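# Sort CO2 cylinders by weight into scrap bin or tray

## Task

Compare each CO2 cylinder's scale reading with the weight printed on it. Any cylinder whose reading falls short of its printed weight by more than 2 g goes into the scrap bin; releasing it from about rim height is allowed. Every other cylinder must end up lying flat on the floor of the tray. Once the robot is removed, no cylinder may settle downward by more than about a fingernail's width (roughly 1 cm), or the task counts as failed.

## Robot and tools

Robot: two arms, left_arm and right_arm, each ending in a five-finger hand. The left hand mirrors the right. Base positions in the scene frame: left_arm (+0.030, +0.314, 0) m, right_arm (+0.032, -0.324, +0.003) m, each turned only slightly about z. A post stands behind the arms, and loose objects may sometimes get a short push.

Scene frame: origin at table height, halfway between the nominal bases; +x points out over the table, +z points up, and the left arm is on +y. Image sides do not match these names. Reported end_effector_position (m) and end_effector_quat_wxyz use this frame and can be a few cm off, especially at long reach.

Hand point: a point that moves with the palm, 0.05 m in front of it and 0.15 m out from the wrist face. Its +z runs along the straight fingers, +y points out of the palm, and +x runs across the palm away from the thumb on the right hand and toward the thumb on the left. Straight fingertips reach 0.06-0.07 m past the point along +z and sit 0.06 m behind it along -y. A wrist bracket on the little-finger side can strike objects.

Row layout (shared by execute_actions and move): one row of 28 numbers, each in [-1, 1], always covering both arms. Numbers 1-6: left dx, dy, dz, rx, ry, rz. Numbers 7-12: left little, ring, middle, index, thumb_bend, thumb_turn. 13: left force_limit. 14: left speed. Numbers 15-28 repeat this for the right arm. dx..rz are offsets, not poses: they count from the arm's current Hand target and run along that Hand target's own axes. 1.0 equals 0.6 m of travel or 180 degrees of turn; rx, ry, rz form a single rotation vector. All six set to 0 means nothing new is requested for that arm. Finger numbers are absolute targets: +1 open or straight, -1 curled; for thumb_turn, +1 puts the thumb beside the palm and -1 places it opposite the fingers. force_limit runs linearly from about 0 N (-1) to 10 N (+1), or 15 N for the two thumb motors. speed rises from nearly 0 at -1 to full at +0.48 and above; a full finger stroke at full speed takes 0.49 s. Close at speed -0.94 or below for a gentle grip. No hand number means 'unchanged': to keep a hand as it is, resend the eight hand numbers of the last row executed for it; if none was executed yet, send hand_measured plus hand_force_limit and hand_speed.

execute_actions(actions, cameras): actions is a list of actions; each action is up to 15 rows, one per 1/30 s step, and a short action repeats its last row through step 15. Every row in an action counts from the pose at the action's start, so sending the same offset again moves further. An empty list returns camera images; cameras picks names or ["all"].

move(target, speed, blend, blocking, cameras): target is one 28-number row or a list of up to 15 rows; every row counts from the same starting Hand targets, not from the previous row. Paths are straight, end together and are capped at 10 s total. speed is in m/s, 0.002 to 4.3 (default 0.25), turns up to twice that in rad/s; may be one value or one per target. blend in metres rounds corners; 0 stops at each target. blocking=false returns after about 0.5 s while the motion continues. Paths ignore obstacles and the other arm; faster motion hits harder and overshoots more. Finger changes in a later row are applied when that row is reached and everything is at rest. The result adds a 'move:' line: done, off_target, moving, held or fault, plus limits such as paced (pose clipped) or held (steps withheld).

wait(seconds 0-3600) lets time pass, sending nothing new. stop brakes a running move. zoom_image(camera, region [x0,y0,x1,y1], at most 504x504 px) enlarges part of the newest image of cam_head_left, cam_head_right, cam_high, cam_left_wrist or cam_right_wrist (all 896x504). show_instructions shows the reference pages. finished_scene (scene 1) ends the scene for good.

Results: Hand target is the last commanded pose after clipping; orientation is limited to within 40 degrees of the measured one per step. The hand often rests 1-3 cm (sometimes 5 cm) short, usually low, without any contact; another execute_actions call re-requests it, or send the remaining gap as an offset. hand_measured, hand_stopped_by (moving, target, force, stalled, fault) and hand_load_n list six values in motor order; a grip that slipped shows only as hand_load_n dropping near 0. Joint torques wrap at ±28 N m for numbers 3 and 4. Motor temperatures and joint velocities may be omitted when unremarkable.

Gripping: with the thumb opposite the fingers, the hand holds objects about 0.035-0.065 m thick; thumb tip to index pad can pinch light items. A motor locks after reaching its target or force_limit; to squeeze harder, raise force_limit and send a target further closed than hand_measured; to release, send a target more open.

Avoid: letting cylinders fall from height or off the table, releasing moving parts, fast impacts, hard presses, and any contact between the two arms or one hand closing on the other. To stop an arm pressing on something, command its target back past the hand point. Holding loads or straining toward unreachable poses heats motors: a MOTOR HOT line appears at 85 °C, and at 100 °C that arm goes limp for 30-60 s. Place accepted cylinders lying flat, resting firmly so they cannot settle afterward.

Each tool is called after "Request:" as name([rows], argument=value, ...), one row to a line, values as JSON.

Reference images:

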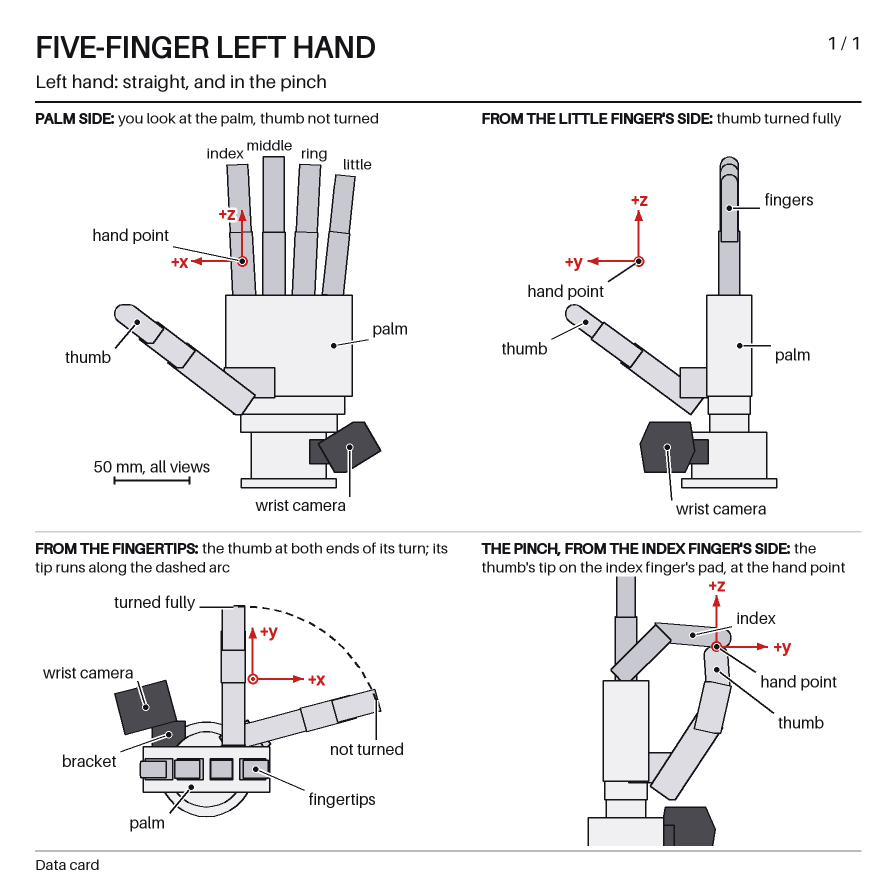

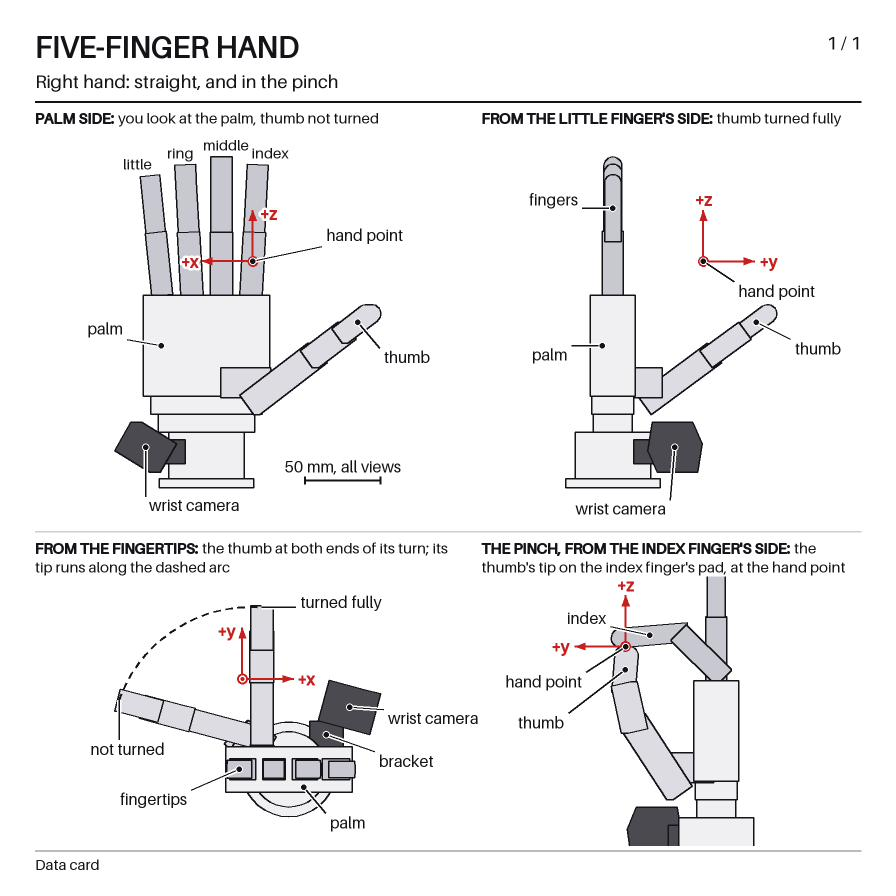

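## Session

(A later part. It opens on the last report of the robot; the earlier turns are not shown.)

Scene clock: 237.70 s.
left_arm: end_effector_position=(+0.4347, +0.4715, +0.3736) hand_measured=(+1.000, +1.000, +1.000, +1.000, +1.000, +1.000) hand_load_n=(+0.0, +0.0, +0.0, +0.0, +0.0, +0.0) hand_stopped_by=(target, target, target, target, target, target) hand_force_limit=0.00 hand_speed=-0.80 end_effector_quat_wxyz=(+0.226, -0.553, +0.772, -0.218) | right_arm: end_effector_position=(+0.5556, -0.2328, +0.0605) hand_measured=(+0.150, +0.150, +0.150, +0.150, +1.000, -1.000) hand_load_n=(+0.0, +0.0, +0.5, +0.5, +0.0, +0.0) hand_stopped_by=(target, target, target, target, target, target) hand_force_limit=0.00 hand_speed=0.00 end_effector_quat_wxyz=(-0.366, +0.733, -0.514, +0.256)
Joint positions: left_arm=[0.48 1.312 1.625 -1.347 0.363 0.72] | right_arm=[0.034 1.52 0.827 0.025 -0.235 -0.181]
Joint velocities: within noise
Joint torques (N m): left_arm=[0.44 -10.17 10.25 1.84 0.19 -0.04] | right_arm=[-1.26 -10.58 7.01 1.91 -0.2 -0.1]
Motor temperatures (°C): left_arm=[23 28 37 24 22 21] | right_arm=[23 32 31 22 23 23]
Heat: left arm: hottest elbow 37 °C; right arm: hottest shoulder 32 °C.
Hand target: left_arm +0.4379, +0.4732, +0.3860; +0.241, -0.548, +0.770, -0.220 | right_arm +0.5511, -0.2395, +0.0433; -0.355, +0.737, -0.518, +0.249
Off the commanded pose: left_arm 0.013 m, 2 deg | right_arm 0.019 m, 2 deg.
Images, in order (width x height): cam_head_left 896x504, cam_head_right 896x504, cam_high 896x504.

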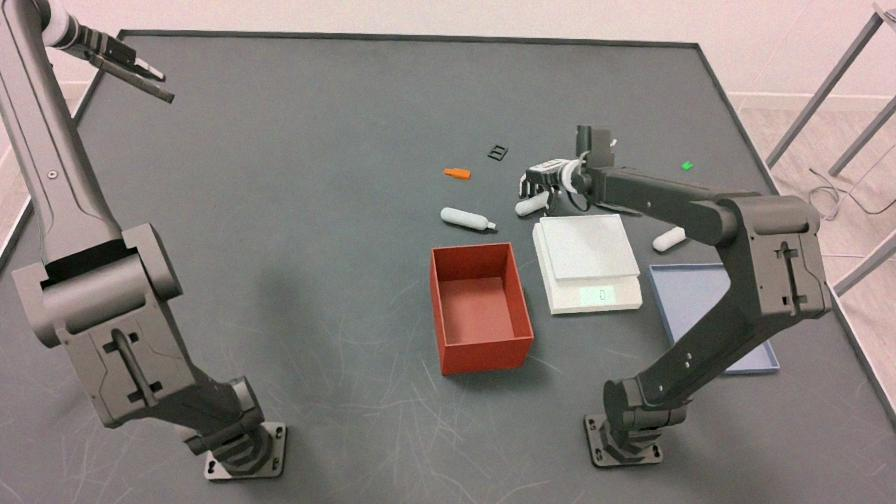

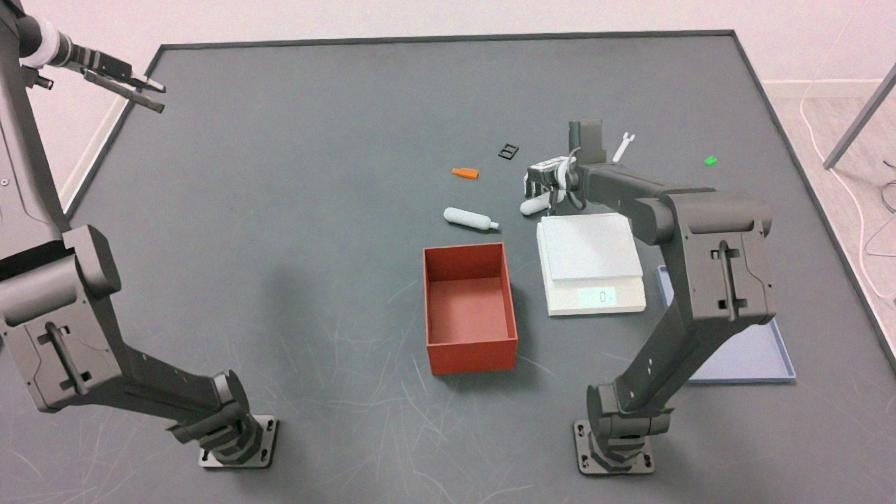

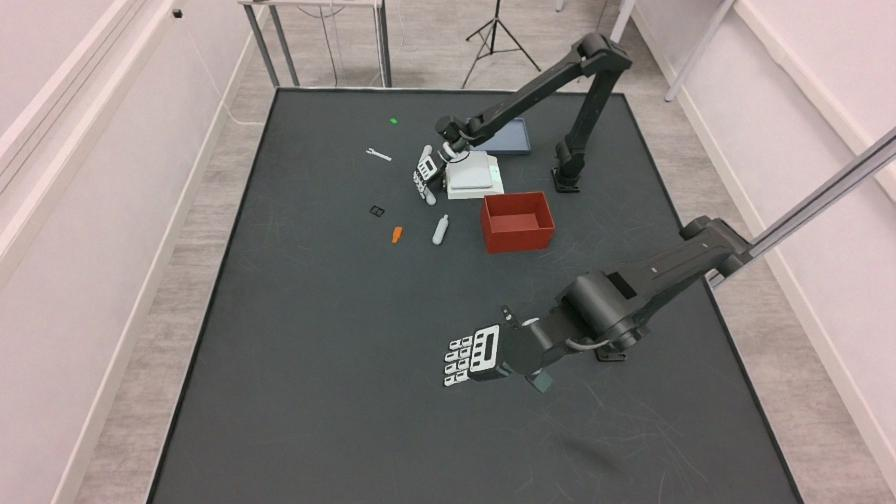

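Request:
move([
  [0,0,0,0,0,0,1,1,1,1,1,1,0,-0.8,0,0.0104,0.0083,0,0,0,0.15,0.15,0.15,0.15,1,-1,0,0],
], cameras=[], speed=0.08)

Scene clock: 243.80 s.
left_arm: end_effector_position=(+0.4347, +0.4715, +0.3736) hand_measured=(+1.000, +1.000, +1.000, +1.000, +1.000, +1.000) hand_load_n=(+0.0, +0.0, +0.0, +0.0, +0.0, +0.0) hand_stopped_by=(target, target, target, target, target, target) hand_force_limit=0.00 hand_speed=-0.80 end_effector_quat_wxyz=(+0.226, -0.553, +0.772, -0.218) | right_arm: end_effector_position=(+0.5500, -0.2330, +0.0422) hand_measured=(+0.150, +0.150, +0.150, +0.150, +1.000, -1.000) hand_load_n=(+0.0, +0.0, +0.0, +0.0, +0.0, +0.5) hand_stopped_by=(target, target, target, target, target, target) hand_force_limit=0.00 hand_speed=0.00 end_effector_quat_wxyz=(-0.359, +0.736, -0.517, +0.248)
Joint positions: left_arm=[0.48 1.312 1.625 -1.347 0.363 0.72] | right_arm=[0.034 1.548 0.81 0.048 -0.236 -0.182]
Joint torques (N m): left_arm=[0.44 -10.23 10.24 1.87 0.19 -0.04] | right_arm=[-1.26 -11.52 7.6 2 -0.17 -0.09]
Heat: left arm: hottest elbow 37 °C; right arm: hottest shoulder 32 °C.
Hand target: left_arm +0.4379, +0.4732, +0.3860; +0.241, -0.548, +0.770, -0.220 | right_arm +0.5511, -0.2396, +0.0354; -0.355, +0.737, -0.518, +0.249
Off the commanded pose: left_arm 0.013 m, 2 deg | right_arm 0.010 m, 1 deg.
move: done

Request:
execute_actions(actions=[], cameras=["cam_head_left","cam_right_wrist"])

Request:
zoom_image(camera="cam_head_left", region=[500, 170, 580, 230])

Scene clock: 246.20 s.
left_arm: end_effector_position=(+0.4347, +0.4715, +0.3736) hand_measured=(+1.000, +1.000, +1.000, +1.000, +1.000, +1.000) hand_load_n=(+0.0, +0.0, +0.0, +0.0, +0.0, +0.0) hand_stopped_by=(target, target, target, target, target, target) hand_force_limit=0.00 hand_speed=-0.80 end_effector_quat_wxyz=(+0.226, -0.553, +0.772, -0.218) | right_arm: end_effector_position=(+0.5500, -0.2330, +0.0422) hand_measured=(+0.150, +0.150, +0.150, +0.150, +1.000, -1.000) hand_load_n=(+0.0, +0.0, +0.0, +0.0, +0.0, +0.0) hand_stopped_by=(target, target, target, target, target, target) hand_force_limit=0.00 hand_speed=0.00 end_effector_quat_wxyz=(-0.359, +0.736, -0.517, +0.248)
Joint positions: left_arm=[0.48 1.312 1.625 -1.347 0.363 0.72] | right_arm=[0.034 1.548 0.81 0.048 -0.236 -0.182]
Joint velocities: within noise
Joint torques (N m): left_arm=[0.38 -10.23 10.22 1.84 0.18 -0.04] | right_arm=[-1.26 -11.58 7.56 1.99 -0.16 -0.1]
Motor temperatures (°C): left_arm=[23 28 37 24 22 21] | right_arm=[23 32 30 22 23 23]
Heat: left arm: hottest elbow 37 °C; right arm: hottest shoulder 32 °C.
Hand target: left_arm +0.4379, +0.4732, +0.3860; +0.241, -0.548, +0.770, -0.220 | right_arm +0.5511, -0.2396, +0.0354; -0.355, +0.737, -0.518, +0.249
Off the commanded pose: left_arm 0.013 m, 2 deg | right_arm 0.010 m, 1 deg.
Images, in order (width x height): cam_head_left 896x504, cam_right_wrist 896x504.

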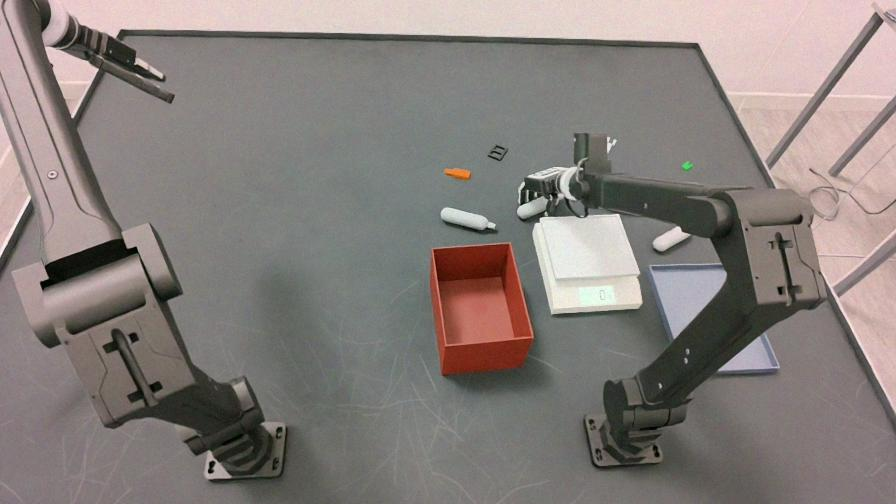

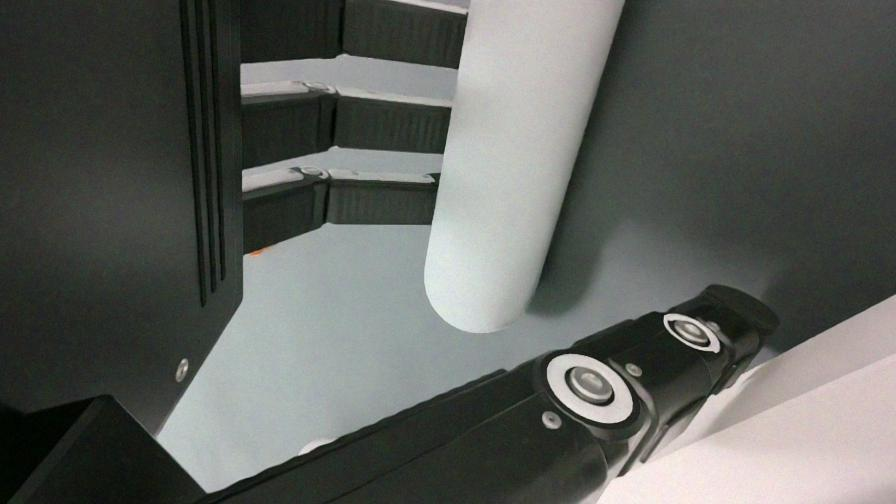

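Scaled by 6.300 from the camera's image (finer frame: 1280x720).

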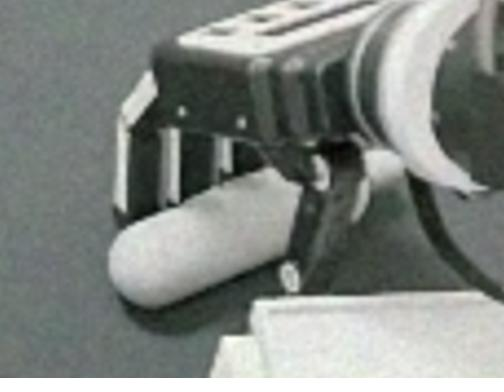

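Request:
move([
  [0,0,0,0,0,0,1,1,1,1,1,1,0,-0.8,0,-0.0065,-0.0052,0,0,0,-0.45,-0.45,-0.45,-0.45,-0.1,-1,-0.5,-0.85],
], cameras=["cam_head_left","cam_right_wrist"], speed=0.08)

Request:
zoom_image(camera="cam_head_left", region=[500, 170, 580, 230])

Scene clock: 252.97 s.
left_arm: end_effector_position=(+0.4347, +0.4715, +0.3736) hand_measured=(+1.000, +1.000, +1.000, +1.000, +1.000, +1.000) hand_load_n=(+0.0, +0.0, +0.0, +0.0, +0.0, +0.0) hand_stopped_by=(target, target, target, target, target, target) hand_force_limit=0.00 hand_speed=-0.80 end_effector_quat_wxyz=(+0.226, -0.553, +0.772, -0.218) | right_arm: end_effector_position=(+0.5498, -0.2331, +0.0420) hand_measured=(-0.450, -0.322, -0.224, -0.334, +0.810, -1.000) hand_load_n=(+0.0, +1.0, +0.5, +3.5, +9.5, +1.5) hand_stopped_by=(target, force, force, force, force, target) hand_force_limit=-0.50 hand_speed=-0.85 end_effector_quat_wxyz=(-0.359, +0.737, -0.517, +0.248)
Joint positions: left_arm=[0.48 1.312 1.625 -1.347 0.363 0.72] | right_arm=[0.034 1.548 0.81 0.047 -0.236 -0.183]
Joint torques (N m): left_arm=[0.38 -10.23 10.22 1.84 0.18 -0.04] | right_arm=[-1.38 -12.22 7.97 1.46 -0.17 -0.08]
Heat: left arm: hottest elbow 37 °C; right arm: hottest shoulder 32 °C.
Hand target: left_arm +0.4379, +0.4732, +0.3860; +0.241, -0.548, +0.770, -0.220 | right_arm +0.5511, -0.2396, +0.0404; -0.355, +0.737, -0.518, +0.249
Off the commanded pose: left_arm 0.013 m, 2 deg | right_arm 0.007 m, 1 deg.
move: done

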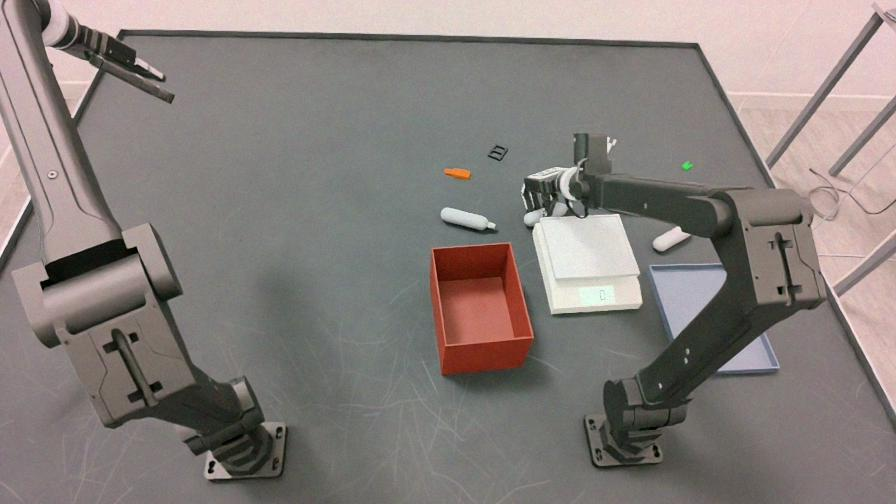

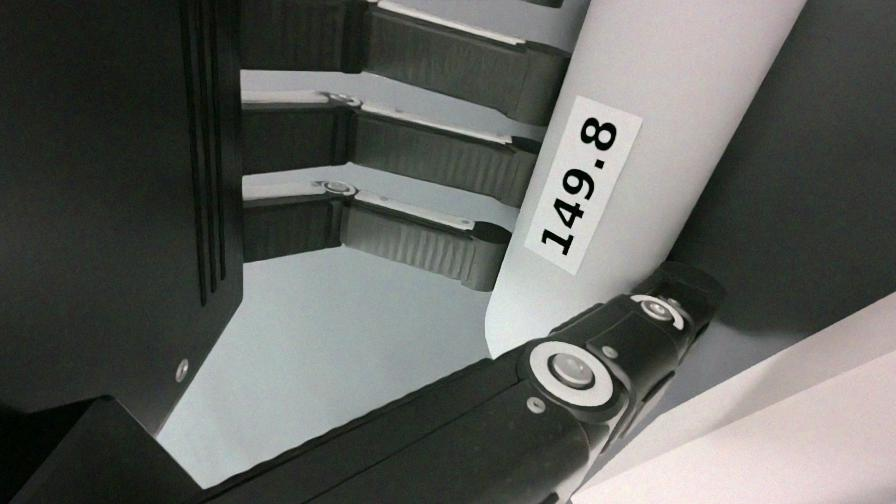

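Scaled by 6.300 from the camera's image (finer frame: 1280x720).

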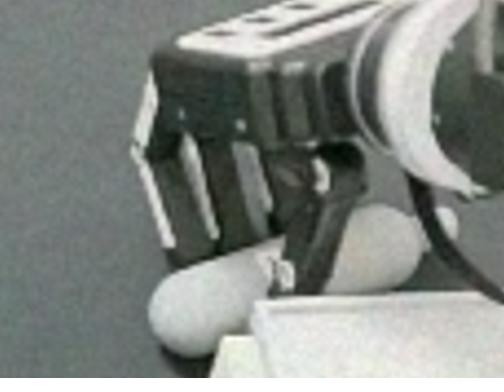

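Request:
move([
  [0,0,0,0,0,0,1,1,1,1,1,1,0,-0.8,0,0,0,0,0,0,-0.45,-0.6,-0.6,-0.6,-0.1,-1,-0.1,-0.85],
  [0,0,0,0,0,0,1,1,1,1,1,1,0,-0.8,0,-0.065,-0.052,0,0,0,-0.45,-0.6,-0.6,-0.6,-0.1,-1,-0.1,-0.85],
], cameras=["cam_head_left","cam_right_wrist"], speed=0.08)

Request:
zoom_image(camera="cam_head_left", region=[500, 150, 600, 230])

Scene clock: 257.93 s.
left_arm: end_effector_position=(+0.4347, +0.4715, +0.3736) hand_measured=(+1.000, +1.000, +1.000, +1.000, +1.000, +1.000) hand_load_n=(+0.0, +0.0, +0.0, +0.0, +0.0, +0.0) hand_stopped_by=(target, target, target, target, target, target) hand_force_limit=0.00 hand_speed=-0.80 end_effector_quat_wxyz=(+0.226, -0.553, +0.772, -0.218) | right_arm: end_effector_position=(+0.5375, -0.2347, +0.0724) hand_measured=(-0.450, -0.388, -0.278, -0.360, +0.812, -1.000) hand_load_n=(+0.0, +4.5, +3.5, +2.0, +17.5, +3.0) hand_stopped_by=(target, force, force, force, force, target) hand_force_limit=-0.10 hand_speed=-0.85 end_effector_quat_wxyz=(-0.348, +0.742, -0.522, +0.236)
Joint positions: left_arm=[0.48 1.312 1.625 -1.347 0.363 0.72] | right_arm=[0.033 1.467 0.839 -0.101 -0.234 -0.187]
Joint torques (N m): left_arm=[0.38 -10.17 10.24 1.83 0.19 -0.05] | right_arm=[-1.2 -12.75 10.8 1.26 -0.22 -0.03]
Heat: left arm: hottest elbow 37 °C; right arm: hottest shoulder 32 °C.
Hand target: left_arm +0.4379, +0.4732, +0.3860; +0.241, -0.548, +0.770, -0.220 | right_arm +0.5510, -0.2395, +0.0904; -0.355, +0.737, -0.518, +0.249
Off the commanded pose: left_arm 0.013 m, 2 deg | right_arm 0.023 m, 2 deg.
move: off_target (right_arm)

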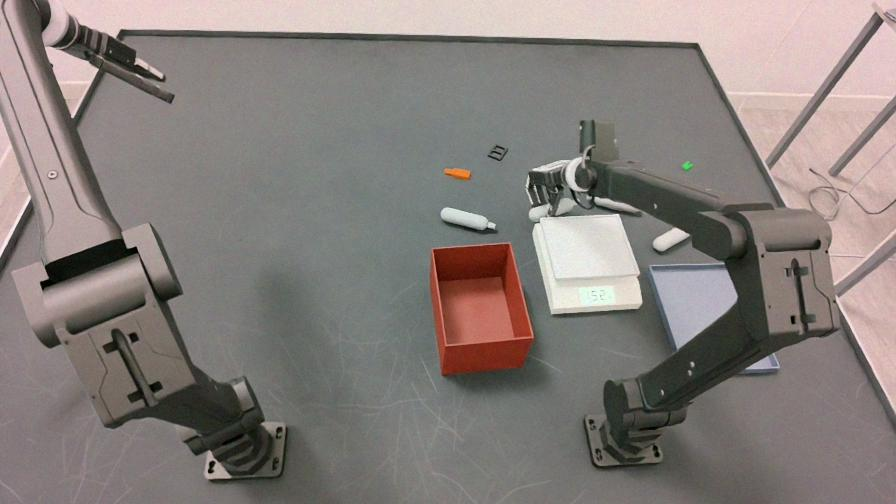

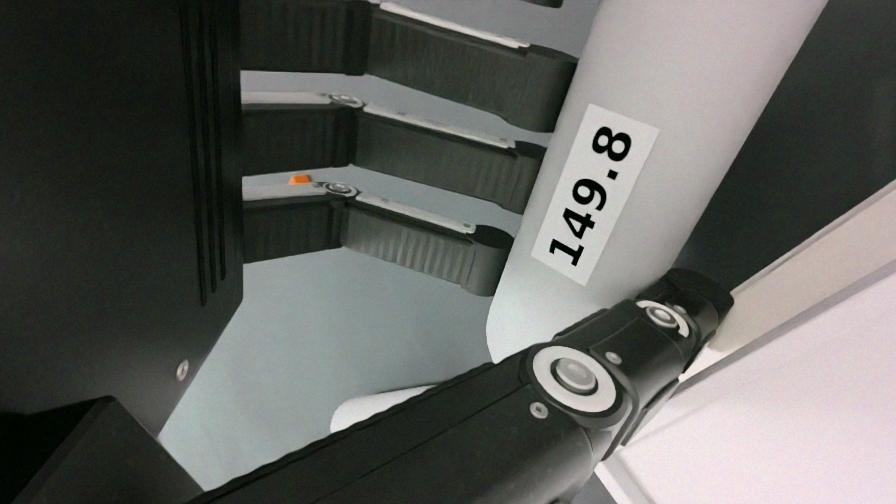

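Scaled by 5.040 from the camera's image (finer frame: 1280x720).

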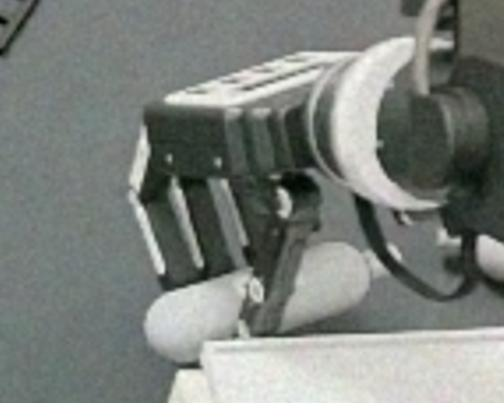

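Request:
zoom_image(camera="cam_head_left", region=[530, 270, 660, 320])

Request:
move(target=[0,0,0,0,0,0,1,1,1,1,1,1,0,-0.8,0,-0.075,-0.016,0,0,0,-0.45,-0.6,-0.6,-0.6,-0.1,-1,-0.1,-0.85], cameras=["cam_head_left","cam_right_wrist"], speed=0.1)

Request:
zoom_image(camera="cam_head_left", region=[500, 120, 660, 320])

Scaled by 3.877 from the camera's image (finer frame: 1280x720).

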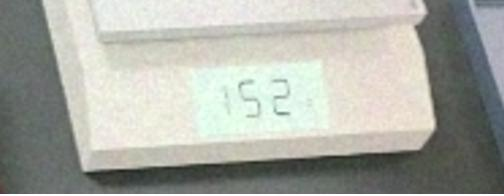

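Scene clock: 264.10 s.
left_arm: end_effector_position=(+0.4347, +0.4715, +0.3736) hand_measured=(+1.000, +1.000, +1.000, +1.000, +1.000, +1.000) hand_load_n=(+0.0, +0.0, +0.0, +0.0, +0.0, +0.0) hand_stopped_by=(target, target, target, target, target, target) hand_force_limit=0.00 hand_speed=-0.80 end_effector_quat_wxyz=(+0.226, -0.553, +0.772, -0.218) | right_arm: end_effector_position=(+0.5533, -0.2348, +0.1052) hand_measured=(-0.450, -0.388, -0.278, -0.360, +0.812, -1.000) hand_load_n=(+0.5, +4.5, +3.0, +2.0, +17.5, +3.0) hand_stopped_by=(target, force, force, force, force, target) hand_force_limit=-0.10 hand_speed=-0.85 end_effector_quat_wxyz=(-0.341, +0.744, -0.526, +0.231)
Joint positions: left_arm=[0.48 1.312 1.625 -1.347 0.363 0.72] | right_arm=[0.033 1.458 0.94 -0.228 -0.229 -0.187]
Joint torques (N m): left_arm=[0.44 -10.23 10.22 1.84 0.18 -0.04] | right_arm=[0.09 -13.45 12.14 1.44 -0.05 0.06]
Heat: left arm: hottest elbow 37 °C; right arm: hottest shoulder 32 °C.
Hand target: left_arm +0.4379, +0.4732, +0.3860; +0.241, -0.548, +0.770, -0.220 | right_arm +0.5703, -0.2326, +0.1315; -0.355, +0.737, -0.518, +0.249
Off the commanded pose: left_arm 0.013 m, 2 deg | right_arm 0.032 m, 3 deg.
move: off_target (right_arm)

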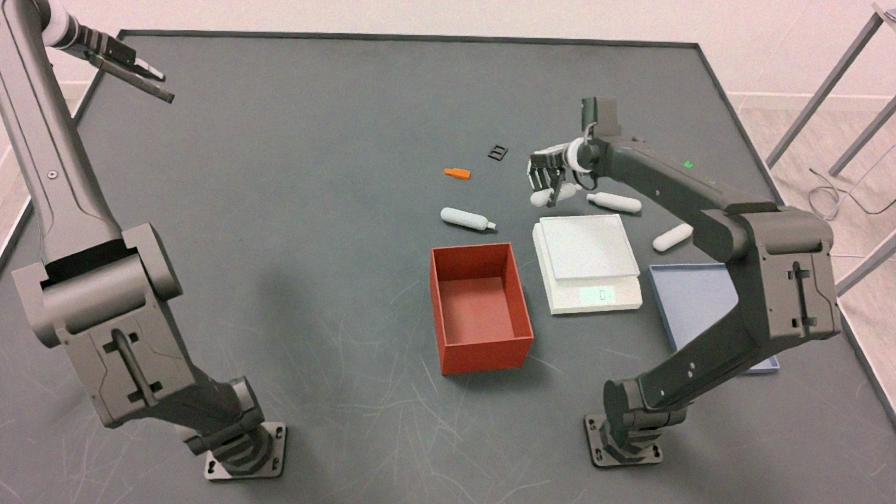

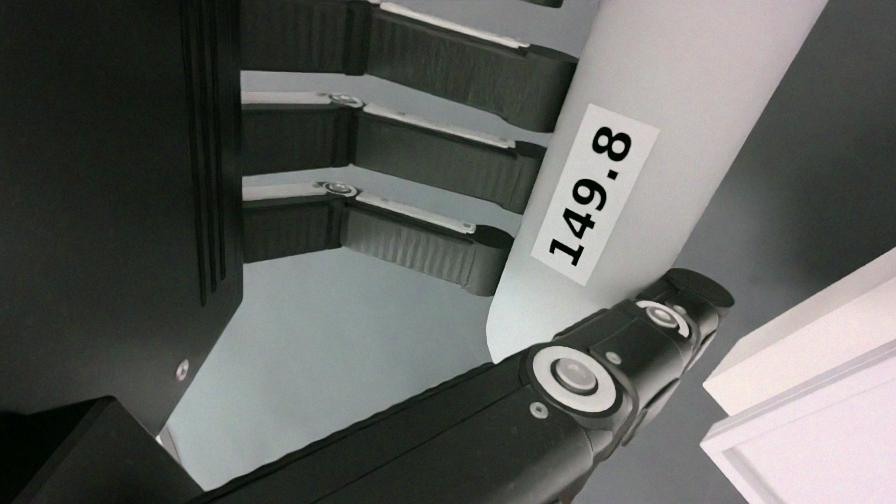

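Scaled by 2.520 from the camera's image (finer frame: 1280x720).

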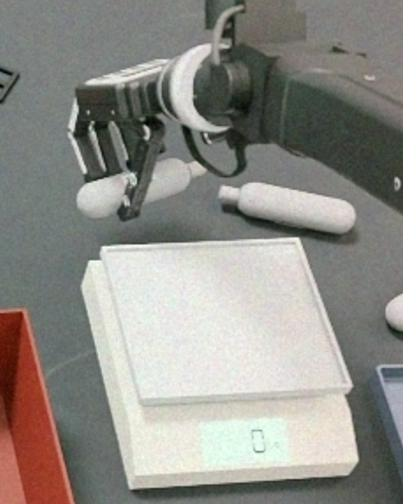

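Request:
move([
  [0,0,0,0,0,0,1,1,1,1,1,1,0,-0.8,0,-0.052,-0.0417,0,0,0,-0.45,-0.6,-0.6,-0.6,-0.1,-1,-0.1,-0.85],
  [0,0,0,0,0,0,1,1,1,1,1,1,0,-0.8,0.0285,0.102,-0.218,0,0.0433,0.0347,-0.45,-0.6,-0.6,-0.6,-0.1,-1,-0.1,-0.85],
], cameras=["cam_head_left","cam_right_wrist"], speed=0.12, blend=[0.01,0])

Request:
zoom_image(camera="cam_head_left", region=[500, 120, 660, 320])

Scene clock: 283.00 s.
left_arm: end_effector_position=(+0.4347, +0.4715, +0.3736) hand_measured=(+1.000, +1.000, +1.000, +1.000, +1.000, +1.000) hand_load_n=(+0.0, +0.0, +0.0, +0.0, +0.0, -0.5) hand_stopped_by=(target, target, target, target, target, target) hand_force_limit=0.00 hand_speed=-0.80 end_effector_quat_wxyz=(+0.226, -0.553, +0.772, -0.218) | right_arm: end_effector_position=(+0.4429, -0.2927, +0.1587) hand_measured=(-0.450, -0.388, -0.278, -0.360, +0.812, -1.000) hand_load_n=(+0.0, +4.5, +3.5, +2.0, +17.5, +3.0) hand_stopped_by=(target, force, force, force, force, target) hand_force_limit=-0.10 hand_speed=-0.85 end_effector_quat_wxyz=(-0.329, +0.697, -0.575, +0.275)
Joint positions: left_arm=[0.48 1.312 1.625 -1.347 0.363 0.72] | right_arm=[-0.079 1.033 0.721 -0.387 -0.189 -0.164]
Joint torques (N m): left_arm=[0.5 -10.23 10.24 1.84 0.19 -0.04] | right_arm=[-1.14 -7.06 10 1.5 -0.11 0.16]
Heat: left arm: hottest elbow 38 °C; right arm: hottest shoulder 32 °C.
Hand target: left_arm +0.4379, +0.4732, +0.3860; +0.241, -0.548, +0.770, -0.220 | right_arm +0.4441, -0.2963, +0.1653; -0.332, +0.689, -0.580, +0.279
Off the commanded pose: left_arm 0.013 m, 2 deg | right_arm 0.008 m, 1 deg.
move: done

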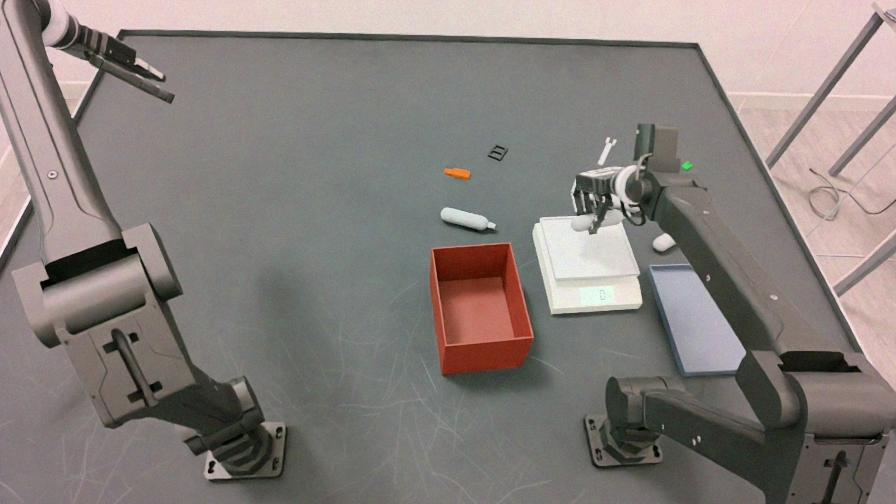

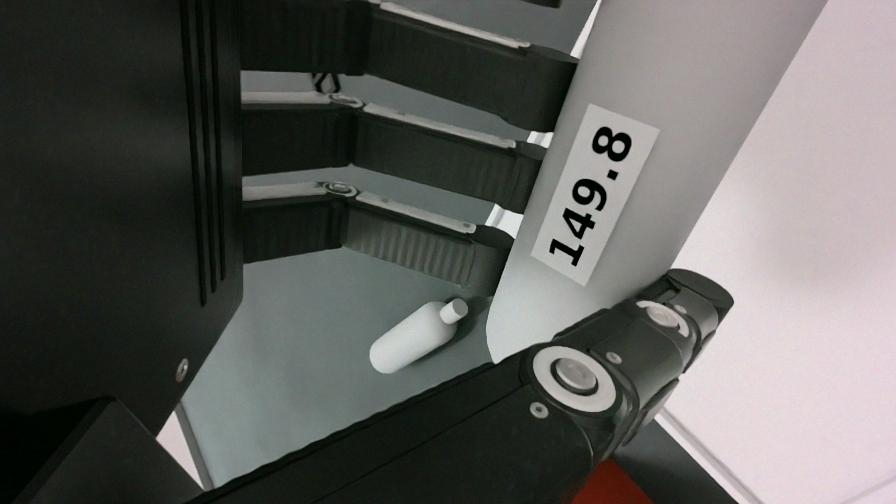

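Scaled by 2.520 from the camera's image (finer frame: 1280x720).

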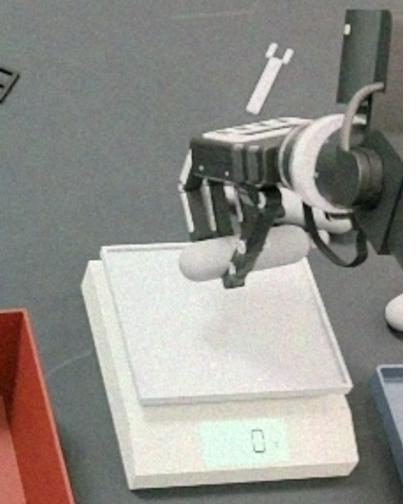

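Request:
move(target=[0,0,0,0,0,0,1,1,1,1,1,1,0,-0.8,0,0.0758,0.0607,0,0,0,-0.45,-0.6,-0.6,-0.6,-0.1,-1,-0.1,-0.85], cameras=["cam_head_left","cam_right_wrist"], speed=0.1)

Request:
zoom_image(camera="cam_head_left", region=[500, 120, 660, 320])

Scene clock: 287.27 s.
left_arm: end_effector_position=(+0.4347, +0.4715, +0.3736) hand_measured=(+1.000, +1.000, +1.000, +1.000, +1.000, +1.000) hand_load_n=(+0.0, +0.0, +0.0, +0.0, +0.0, +0.0) hand_stopped_by=(target, target, target, target, target, target) hand_force_limit=0.00 hand_speed=-0.80 end_effector_quat_wxyz=(+0.226, -0.553, +0.772, -0.218) | right_arm: end_effector_position=(+0.4376, -0.2923, +0.1022) hand_measured=(-0.450, -0.388, -0.278, -0.360, +0.812, -1.000) hand_load_n=(+0.0, +4.0, +3.5, +2.0, +17.5, +3.0) hand_stopped_by=(target, force, force, force, force, target) hand_force_limit=-0.10 hand_speed=-0.85 end_effector_quat_wxyz=(-0.326, +0.698, -0.577, +0.271)
Joint positions: left_arm=[0.48 1.312 1.625 -1.347 0.363 0.72] | right_arm=[-0.079 1.099 0.607 -0.218 -0.189 -0.163]
Joint torques (N m): left_arm=[0.44 -10.34 10.22 1.84 0.18 -0.04] | right_arm=[-1.14 -6.42 9.26 2.32 -0.11 0.14]
Heat: left arm: hottest elbow 38 °C; right arm: hottest elbow 33 °C.
Hand target: left_arm +0.4379, +0.4732, +0.3860; +0.241, -0.548, +0.770, -0.220 | right_arm +0.4442, -0.2962, +0.1070; -0.332, +0.689, -0.580, +0.279
Off the commanded pose: left_arm 0.013 m, 2 deg | right_arm 0.009 m, 2 deg.
move: done

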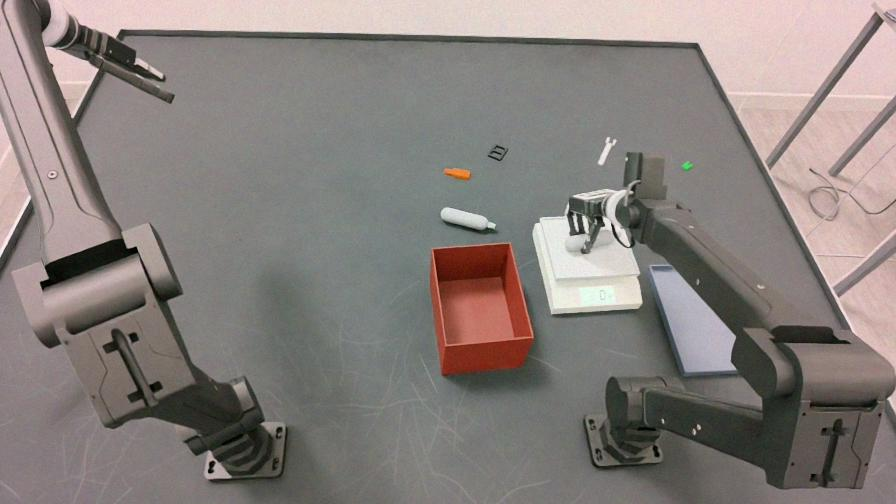

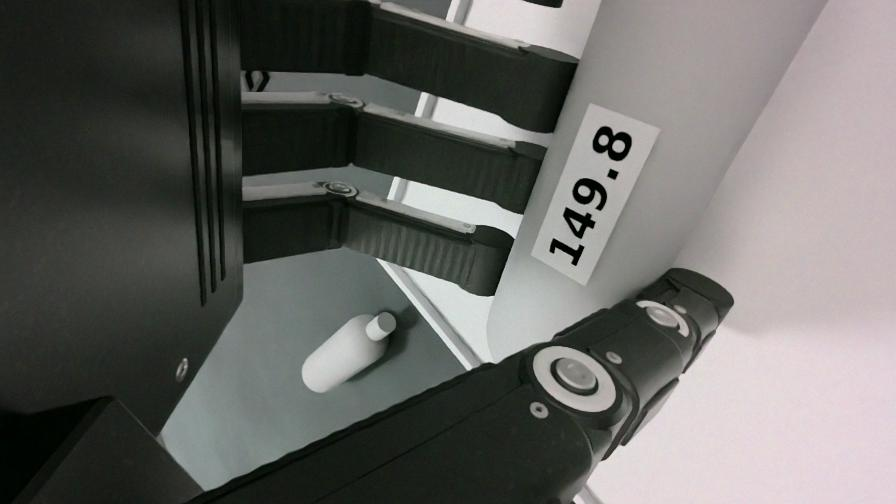

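Scaled by 2.520 from the camera's image (finer frame: 1280x720).

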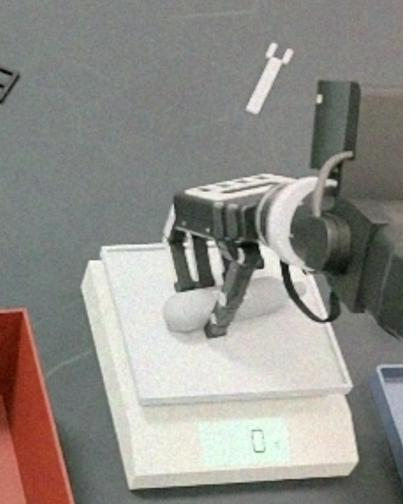

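Request:
move(target=[0,0,0,0,0,0,1,1,1,1,1,1,0,-0.8,0,0.013,0.0104,0,0,0,-0.45,-0.6,-0.6,-0.6,-0.1,-1,-0.1,-0.85], cameras=["cam_head_left"], speed=0.05)

Request:
zoom_image(camera="cam_head_left", region=[530, 180, 660, 320])

Scene clock: 290.83 s.
left_arm: end_effector_position=(+0.4347, +0.4715, +0.3736) hand_measured=(+1.000, +1.000, +1.000, +1.000, +1.000, +1.000) hand_load_n=(+0.0, +0.0, +0.0, +0.0, +0.0, +0.0) hand_stopped_by=(target, target, target, target, target, target) hand_force_limit=0.00 hand_speed=-0.80 end_effector_quat_wxyz=(+0.226, -0.553, +0.772, -0.218) | right_arm: end_effector_position=(+0.4421, -0.2924, +0.1015) hand_measured=(-0.450, -0.388, -0.278, -0.360, +0.812, -1.000) hand_load_n=(-0.5, +4.0, +3.5, +1.0, +17.5, +3.0) hand_stopped_by=(target, force, force, force, force, target) hand_force_limit=-0.10 hand_speed=-0.85 end_effector_quat_wxyz=(-0.333, +0.694, -0.574, +0.279)
Joint positions: left_arm=[0.48 1.312 1.625 -1.347 0.363 0.72] | right_arm=[-0.079 1.105 0.597 -0.18 -0.189 -0.161]
Joint torques (N m): left_arm=[0.32 -10.23 10.22 1.8 0.19 -0.04] | right_arm=[-1.2 -5.42 8.53 2.25 -0.11 0.11]
Heat: left arm: hottest elbow 38 °C; right arm: hottest elbow 33 °C.
Hand target: left_arm +0.4379, +0.4732, +0.3860; +0.241, -0.548, +0.770, -0.220 | right_arm +0.4442, -0.2962, +0.0970; -0.332, +0.689, -0.580, +0.279
Off the commanded pose: left_arm 0.013 m, 2 deg | right_arm 0.006 m, 1 deg.
move: done

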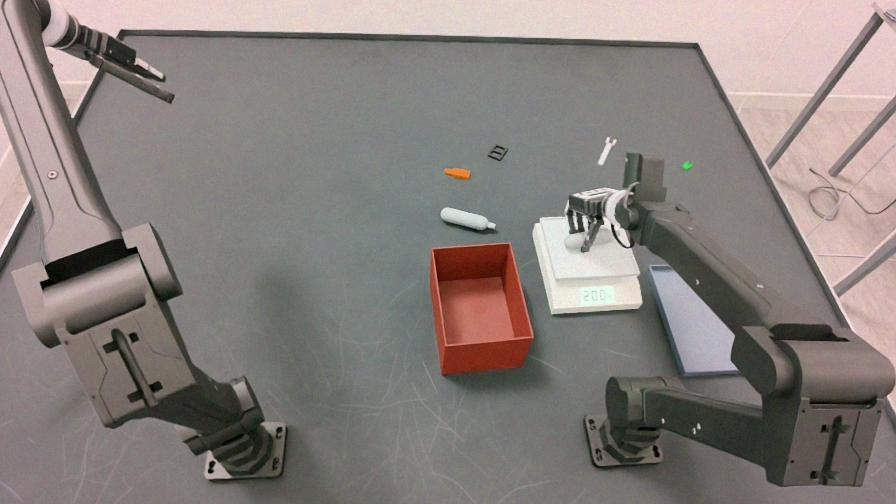

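Scaled by 3.600 from the camera's image (finer frame: 1280x720).

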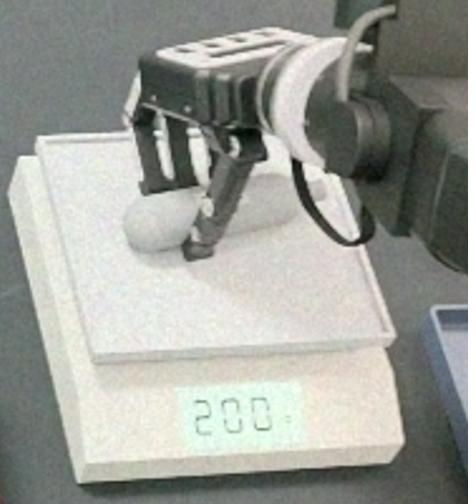

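Request:
move(target=[0,0,0,0,0,0,1,1,1,1,1,1,0,-0.8,0,0,0,0,0,0,0.15,0.15,0.15,0.15,1,-1,-0.1,-0.85], cameras=["cam_head_left","cam_right_wrist"], speed=0.05)

Request:
zoom_image(camera="cam_head_left", region=[530, 180, 660, 320])

Scene clock: 298.93 s.
left_arm: end_effector_position=(+0.4347, +0.4715, +0.3736) hand_measured=(+1.000, +1.000, +1.000, +1.000, +1.000, +1.000) hand_load_n=(+0.0, +0.0, +0.0, -0.5, +0.0, +0.0) hand_stopped_by=(target, target, target, target, target, target) hand_force_limit=0.00 hand_speed=-0.80 end_effector_quat_wxyz=(+0.226, -0.553, +0.772, -0.218) | right_arm: end_effector_position=(+0.4429, -0.2924, +0.1015) hand_measured=(+0.150, +0.150, +0.150, +0.150, +1.000, -1.000) hand_load_n=(+0.0, +0.0, -4.5, -0.5, +0.0, +0.0) hand_stopped_by=(target, target, target, target, target, target) hand_force_limit=-0.10 hand_speed=-0.85 end_effector_quat_wxyz=(-0.334, +0.694, -0.574, +0.280)
Joint positions: left_arm=[0.48 1.312 1.625 -1.347 0.363 0.72] | right_arm=[-0.079 1.106 0.597 -0.175 -0.189 -0.16]
Joint torques (N m): left_arm=[0.38 -10.23 10.24 1.84 0.18 -0.05] | right_arm=[-1.2 -5.66 8.53 2.1 -0.11 0.11]
Heat: left arm: hottest elbow 38 °C; right arm: hottest elbow 33 °C.
Hand target: left_arm +0.4379, +0.4732, +0.3860; +0.241, -0.548, +0.770, -0.220 | right_arm +0.4441, -0.2962, +0.0969; -0.332, +0.689, -0.580, +0.279
Off the commanded pose: left_arm 0.013 m, 2 deg | right_arm 0.006 m, 1 deg.
move: done

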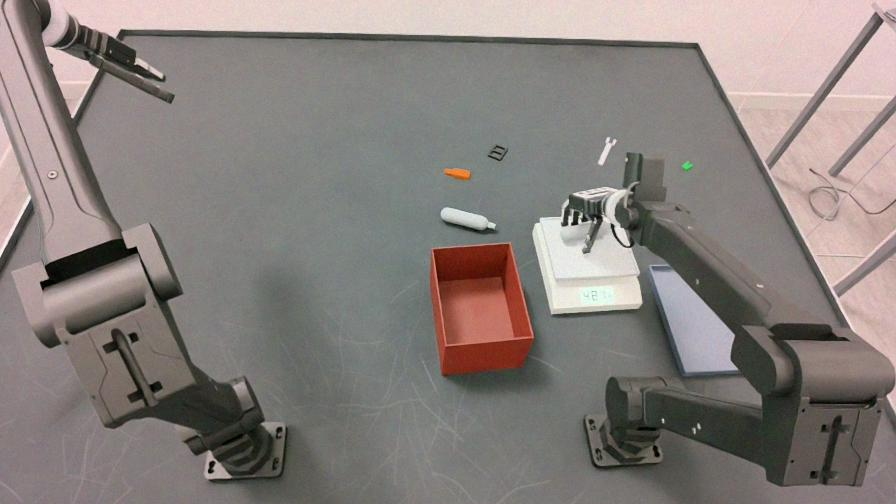

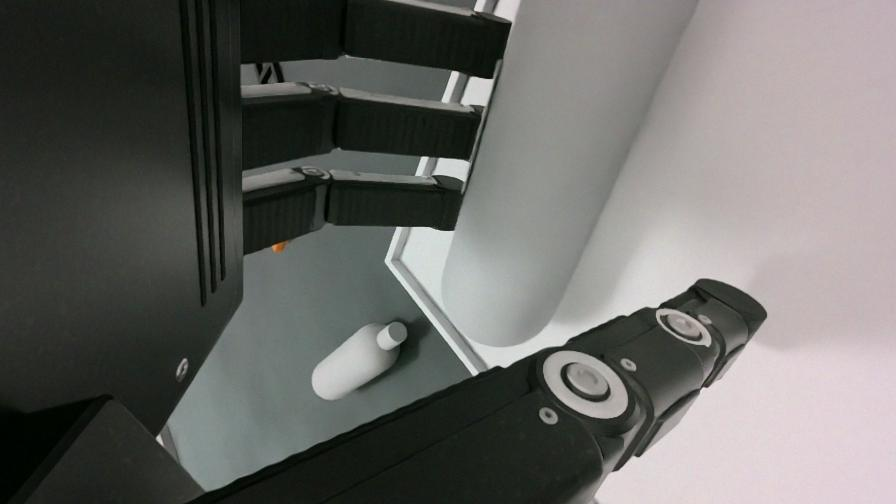

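Scaled by 3.600 from the camera's image (finer frame: 1280x720).

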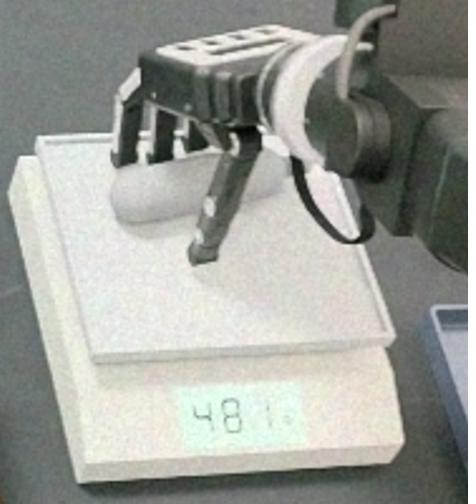

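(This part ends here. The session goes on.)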